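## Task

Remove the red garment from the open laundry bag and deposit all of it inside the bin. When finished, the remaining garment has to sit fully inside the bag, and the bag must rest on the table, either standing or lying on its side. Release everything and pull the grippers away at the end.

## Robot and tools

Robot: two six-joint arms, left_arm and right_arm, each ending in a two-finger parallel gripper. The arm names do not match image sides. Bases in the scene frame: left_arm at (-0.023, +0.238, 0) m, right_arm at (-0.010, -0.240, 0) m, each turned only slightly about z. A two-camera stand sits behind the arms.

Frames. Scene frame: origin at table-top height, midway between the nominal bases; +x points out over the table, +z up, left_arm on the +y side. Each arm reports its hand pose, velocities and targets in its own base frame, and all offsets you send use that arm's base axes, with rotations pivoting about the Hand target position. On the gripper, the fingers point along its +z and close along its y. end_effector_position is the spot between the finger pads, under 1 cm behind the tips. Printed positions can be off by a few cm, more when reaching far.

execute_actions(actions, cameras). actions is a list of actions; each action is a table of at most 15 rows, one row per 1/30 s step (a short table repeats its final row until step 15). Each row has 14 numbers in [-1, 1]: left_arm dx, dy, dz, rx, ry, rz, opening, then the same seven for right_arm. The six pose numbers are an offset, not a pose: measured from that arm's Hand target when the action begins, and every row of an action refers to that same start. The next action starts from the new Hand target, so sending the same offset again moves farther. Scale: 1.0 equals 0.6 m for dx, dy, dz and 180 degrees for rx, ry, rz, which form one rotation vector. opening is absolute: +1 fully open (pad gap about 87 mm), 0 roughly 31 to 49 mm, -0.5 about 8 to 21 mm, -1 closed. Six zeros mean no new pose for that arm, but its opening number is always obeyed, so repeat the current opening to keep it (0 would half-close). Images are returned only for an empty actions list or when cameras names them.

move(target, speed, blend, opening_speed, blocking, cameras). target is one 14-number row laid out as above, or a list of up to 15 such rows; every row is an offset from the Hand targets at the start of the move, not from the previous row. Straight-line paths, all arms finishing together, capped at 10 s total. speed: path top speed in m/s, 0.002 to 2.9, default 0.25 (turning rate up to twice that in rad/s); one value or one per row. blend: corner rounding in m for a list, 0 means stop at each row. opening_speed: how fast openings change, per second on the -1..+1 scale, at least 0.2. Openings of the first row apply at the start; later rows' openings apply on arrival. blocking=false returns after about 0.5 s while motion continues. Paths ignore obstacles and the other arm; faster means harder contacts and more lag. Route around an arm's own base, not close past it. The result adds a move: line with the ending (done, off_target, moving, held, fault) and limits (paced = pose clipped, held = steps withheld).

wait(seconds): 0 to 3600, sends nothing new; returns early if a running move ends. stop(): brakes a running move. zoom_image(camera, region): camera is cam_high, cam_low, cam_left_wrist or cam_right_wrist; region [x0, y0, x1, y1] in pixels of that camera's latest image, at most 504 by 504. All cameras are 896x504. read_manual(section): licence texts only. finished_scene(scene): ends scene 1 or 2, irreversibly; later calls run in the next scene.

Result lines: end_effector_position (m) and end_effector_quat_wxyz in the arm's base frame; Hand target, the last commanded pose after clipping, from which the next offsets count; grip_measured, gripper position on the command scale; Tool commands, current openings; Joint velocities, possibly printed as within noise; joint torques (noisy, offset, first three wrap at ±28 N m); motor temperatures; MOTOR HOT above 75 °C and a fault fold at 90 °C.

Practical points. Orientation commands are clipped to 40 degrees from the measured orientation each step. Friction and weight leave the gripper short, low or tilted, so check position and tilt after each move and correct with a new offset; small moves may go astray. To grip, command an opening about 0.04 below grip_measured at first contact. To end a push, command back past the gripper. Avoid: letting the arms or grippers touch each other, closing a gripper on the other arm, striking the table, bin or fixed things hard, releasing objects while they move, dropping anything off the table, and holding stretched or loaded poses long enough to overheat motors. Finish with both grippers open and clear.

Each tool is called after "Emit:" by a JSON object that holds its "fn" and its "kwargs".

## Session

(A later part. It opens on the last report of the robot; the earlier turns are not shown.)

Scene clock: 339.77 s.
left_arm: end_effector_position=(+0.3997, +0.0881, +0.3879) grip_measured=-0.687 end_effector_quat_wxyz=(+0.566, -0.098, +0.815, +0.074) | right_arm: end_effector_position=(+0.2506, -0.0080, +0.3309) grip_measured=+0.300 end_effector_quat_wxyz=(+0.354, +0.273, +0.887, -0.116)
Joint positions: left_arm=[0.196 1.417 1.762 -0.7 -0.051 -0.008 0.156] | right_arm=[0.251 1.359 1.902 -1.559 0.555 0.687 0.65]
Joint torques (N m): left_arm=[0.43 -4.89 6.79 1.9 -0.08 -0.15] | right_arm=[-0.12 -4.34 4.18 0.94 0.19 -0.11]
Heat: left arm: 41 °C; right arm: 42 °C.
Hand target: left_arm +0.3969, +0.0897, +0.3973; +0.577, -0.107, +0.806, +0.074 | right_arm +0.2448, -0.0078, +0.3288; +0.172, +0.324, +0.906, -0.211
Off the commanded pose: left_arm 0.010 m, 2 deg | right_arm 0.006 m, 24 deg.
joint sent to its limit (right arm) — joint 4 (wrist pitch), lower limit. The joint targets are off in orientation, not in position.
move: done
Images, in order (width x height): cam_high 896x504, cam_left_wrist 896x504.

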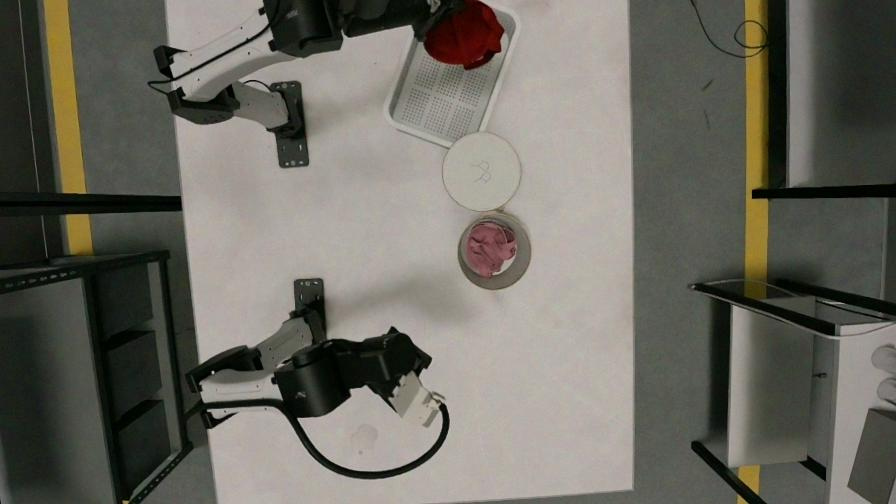

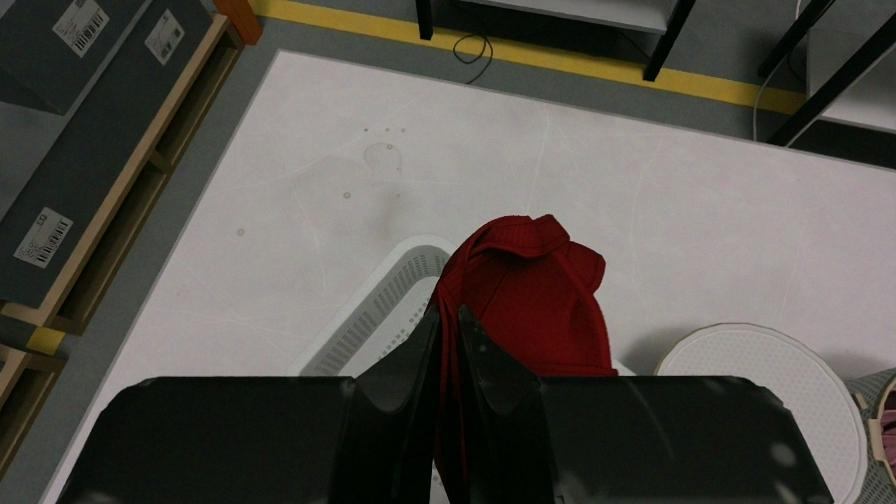

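Emit:
{"fn": "move", "kwargs": {"target": [-0.04,-0.01,-0.39,0,0.07,0,-1, 0,0,0,0,0,0,0.3], "speed": 0.15, "cameras": ["cam_left_wrist","cam_high","cam_low"]}}

Scene clock: 344.37 s.
left_arm: end_effector_position=(+0.3692, +0.0828, +0.1571) grip_measured=-0.687 end_effector_quat_wxyz=(+0.472, -0.104, +0.872, +0.079) | right_arm: end_effector_position=(+0.2506, -0.0080, +0.3309) grip_measured=+0.300 end_effector_quat_wxyz=(+0.354, +0.273, +0.887, -0.116)
Joint positions: left_arm=[0.182 1.272 0.879 -0.18 -0.084 -0.008 0.156] | right_arm=[0.251 1.359 1.902 -1.559 0.555 0.687 0.65]
Joint torques (N m): left_arm=[-0.47 -4.14 6.79 1.98 -0.15 0.13] | right_arm=[-0.12 -4.36 4.18 0.94 0.19 -0.11]
Heat: left arm: 40 °C; right arm: 42 °C.
Hand target: left_arm +0.3729, +0.0837, +0.1634; +0.485, -0.098, +0.865, +0.085 | right_arm +0.2448, -0.0078, +0.3288; +0.172, +0.324, +0.906, -0.211
Off the commanded pose: left_arm 0.007 m, 2 deg | right_arm 0.006 m, 24 deg.
joint sent to its limit (right arm) — joint 4 (wrist pitch), lower limit. The joint targets are off in orientation, not in position.
move: done
Images, in order (width x height): cam_high 896x504, cam_low 896x504, cam_left_wrist 896x504.

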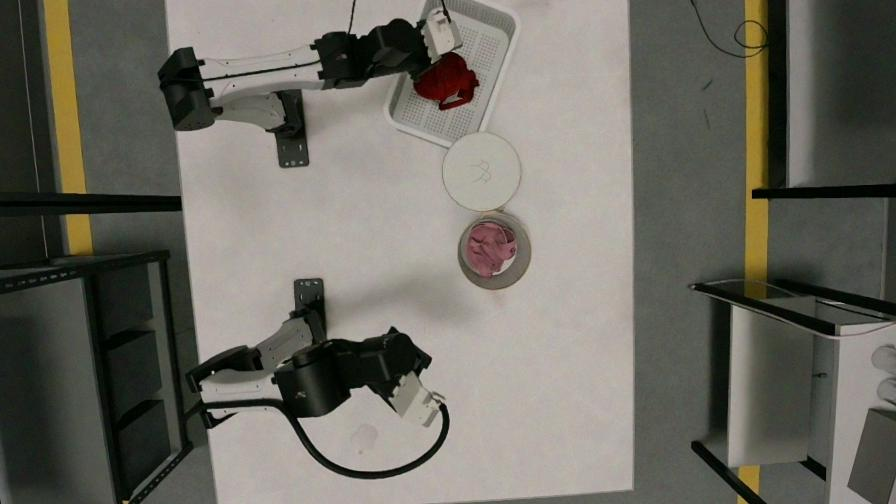

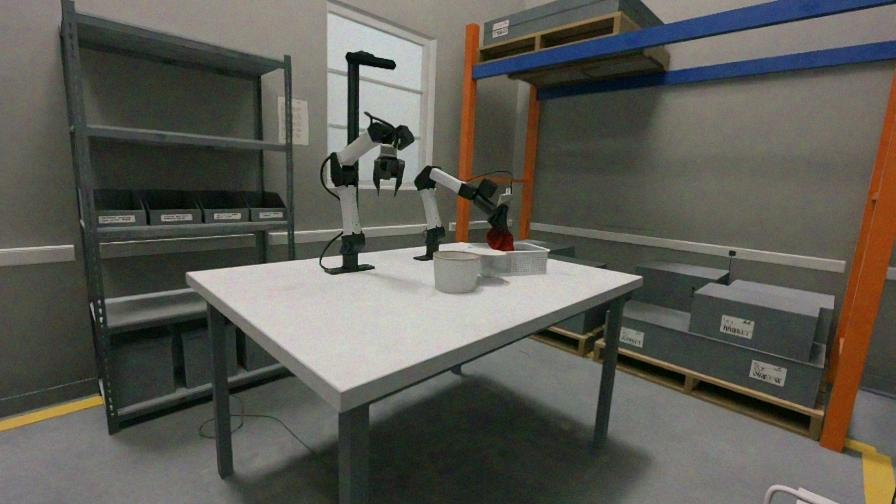

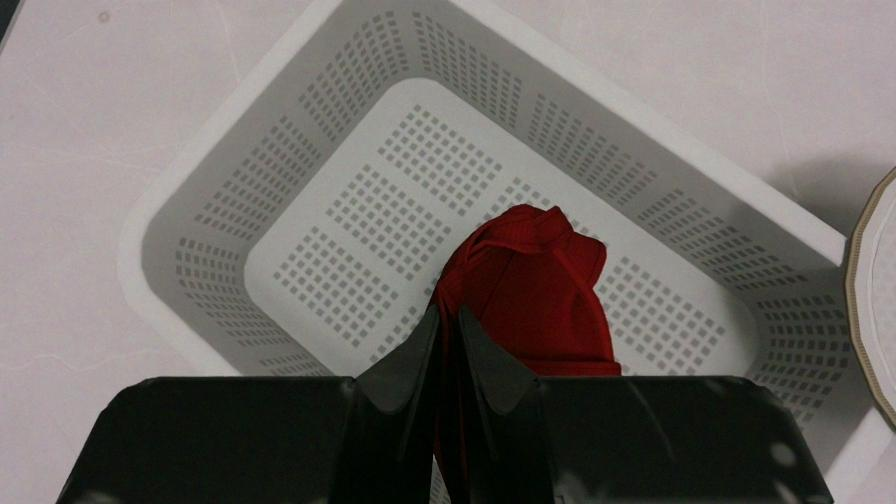

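Emit:
{"fn": "move", "kwargs": {"target": [0.07,0.02,-0.1,0,0,0,-1, 0,0,0,0,0,0,0.3], "speed": 0.15}}

Emit:
{"fn": "move", "kwargs": {"target": [0,0,0,0,0,0,0.3, 0,0,0,0,0,0,0.3], "opening_speed": 1}}

Emit:
{"fn": "move", "kwargs": {"target": [[0,0,0.25,0,0,0,0.3, 0,0,0,0,0,0,0.3],[-0.2,0,0.3,0,0,0,0.3, 0,0,0,0,0,0,0.3]], "speed": 0.2, "blend": [0.03,0], "cameras": ["all"]}}

Emit:
{"fn": "zoom_image", "kwargs": {"camera": "cam_high", "region": [370, 0, 570, 300]}}

Scene clock: 350.97 s.
left_arm: end_effector_position=(+0.4107, +0.0924, +0.1010) grip_measured=-0.687 end_effector_quat_wxyz=(+0.477, -0.102, +0.869, +0.081) | right_arm: end_effector_position=(+0.2506, -0.0080, +0.3309) grip_measured=+0.300 end_effector_quat_wxyz=(+0.354, +0.273, +0.887, -0.116)
Joint positions: left_arm=[0.186 1.512 0.829 0.12 -0.084 -0.001 0.156] | right_arm=[0.251 1.359 1.902 -1.559 0.555 0.687 0.65]
Joint torques (N m): left_arm=[0.49 -4.64 6.79 1.98 -0.01 0.14] | right_arm=[-0.12 -4.34 4.18 0.94 0.19 -0.11]
Heat: left arm: 40 °C; right arm: 42 °C.
Hand target: left_arm +0.4149, +0.0957, +0.1033; +0.485, -0.098, +0.865, +0.085 | right_arm +0.2448, -0.0078, +0.3288; +0.172, +0.324, +0.906, -0.211
Off the commanded pose: left_arm 0.006 m, 1 deg | right_arm 0.006 m, 24 deg.
joint sent to its limit (right arm) — joint 4 (wrist pitch), lower limit. The joint targets are off in orientation, not in position.
move: done

Scene clock: 352.57 s.
left_arm: end_effector_position=(+0.4122, +0.0927, +0.1027) grip_measured=+0.300 end_effector_quat_wxyz=(+0.481, -0.102, +0.867, +0.082) | right_arm: end_effector_position=(+0.2506, -0.0080, +0.3309) grip_measured=+0.300 end_effector_quat_wxyz=(+0.354, +0.273, +0.887, -0.116)
Joint positions: left_arm=[0.186 1.512 0.829 0.129 -0.084 -0.001 0.65] | right_arm=[0.251 1.359 1.902 -1.559 0.555 0.687 0.65]
Joint torques (N m): left_arm=[0.51 -4.6 6.79 1.92 -0.02 0.14] | right_arm=[-0.1 -4.36 4.19 0.94 0.19 -0.11]
Heat: left arm: 40 °C; right arm: 42 °C.
Hand target: left_arm +0.4149, +0.0957, +0.1033; +0.485, -0.098, +0.865, +0.085 | right_arm +0.2448, -0.0078, +0.3288; +0.172, +0.324, +0.906, -0.211
Off the commanded pose: left_arm 0.004 m, 1 deg | right_arm 0.006 m, 24 deg.
joint sent to its limit (right arm) — joint 4 (wrist pitch), lower limit. The joint targets are off in orientation, not in position.
move: done

Scene clock: 354.80 s.
left_arm: end_effector_position=(+0.2969, +0.0958, +0.2868) grip_measured=+0.300 end_effector_quat_wxyz=(+0.491, -0.104, +0.861, +0.086) | right_arm: end_effector_position=(+0.2506, -0.0080, +0.3309) grip_measured=+0.300 end_effector_quat_wxyz=(+0.354, +0.273, +0.887, -0.116)
Joint positions: left_arm=[0.313 1.049 1.242 -0.721 0.017 0.063 0.65] | right_arm=[0.251 1.359 1.902 -1.559 0.555 0.687 0.65]
Joint torques (N m): left_arm=[0.47 -1.47 6.02 1.7 0.1 0.14] | right_arm=[-0.12 -4.36 4.19 0.94 0.19 -0.11]
Heat: left arm: 40 °C; right arm: 42 °C.
Hand target: left_arm +0.2949, +0.0957, +0.2832; +0.485, -0.098, +0.865, +0.085 | right_arm +0.2448, -0.0078, +0.3288; +0.172, +0.324, +0.906, -0.211
Off the commanded pose: left_arm 0.004 m, 1 deg | right_arm 0.006 m, 24 deg.
joint sent to its limit (right arm) — joint 4 (wrist pitch), lower limit. The joint targets are off in orientation, not in position.
move: done

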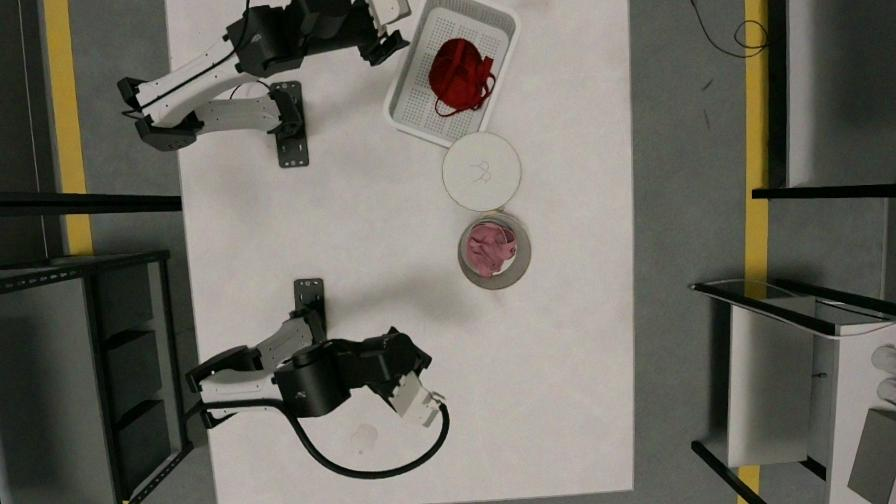

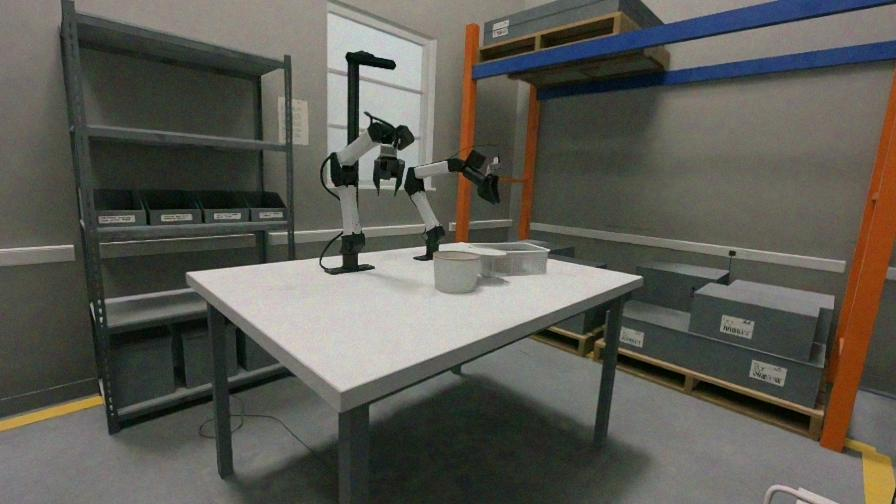

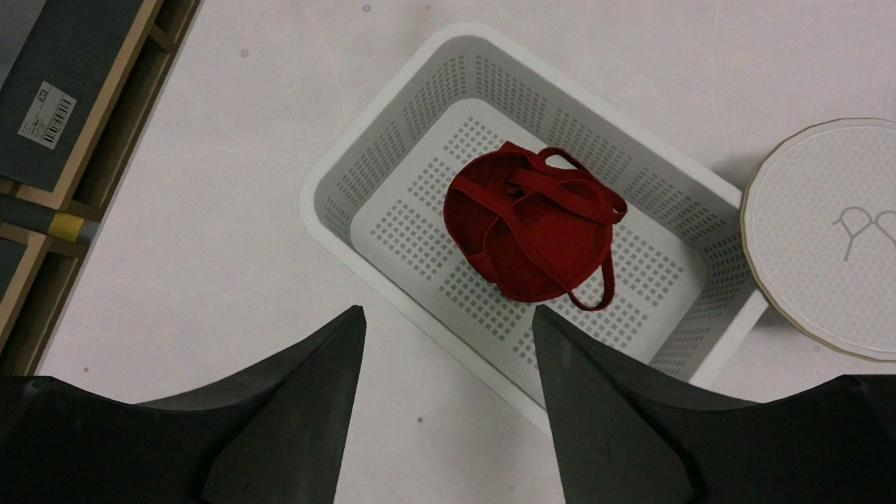

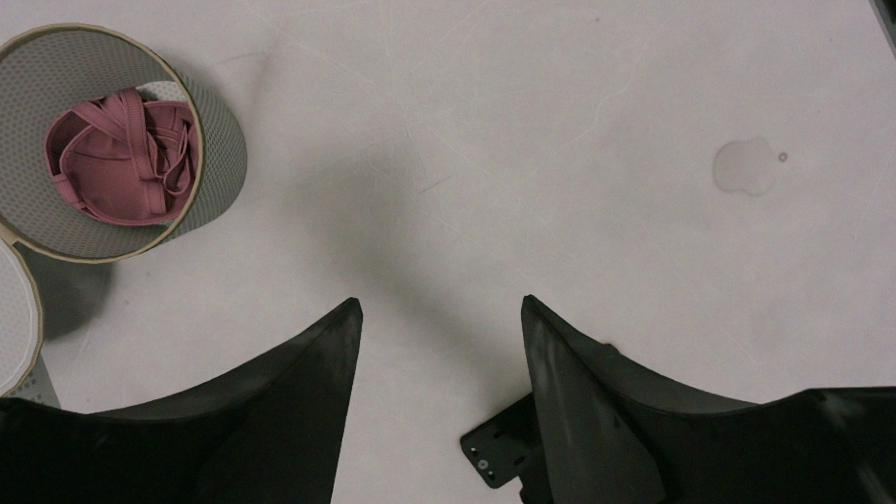

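Scaled by 1.680 from the camera's image (finer frame: 1280x720).

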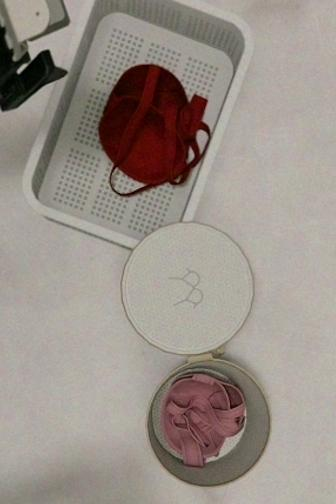

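Emit:
{"fn": "finished_scene", "kwargs": {"scene": 2}}

The scene is finished: the task was done.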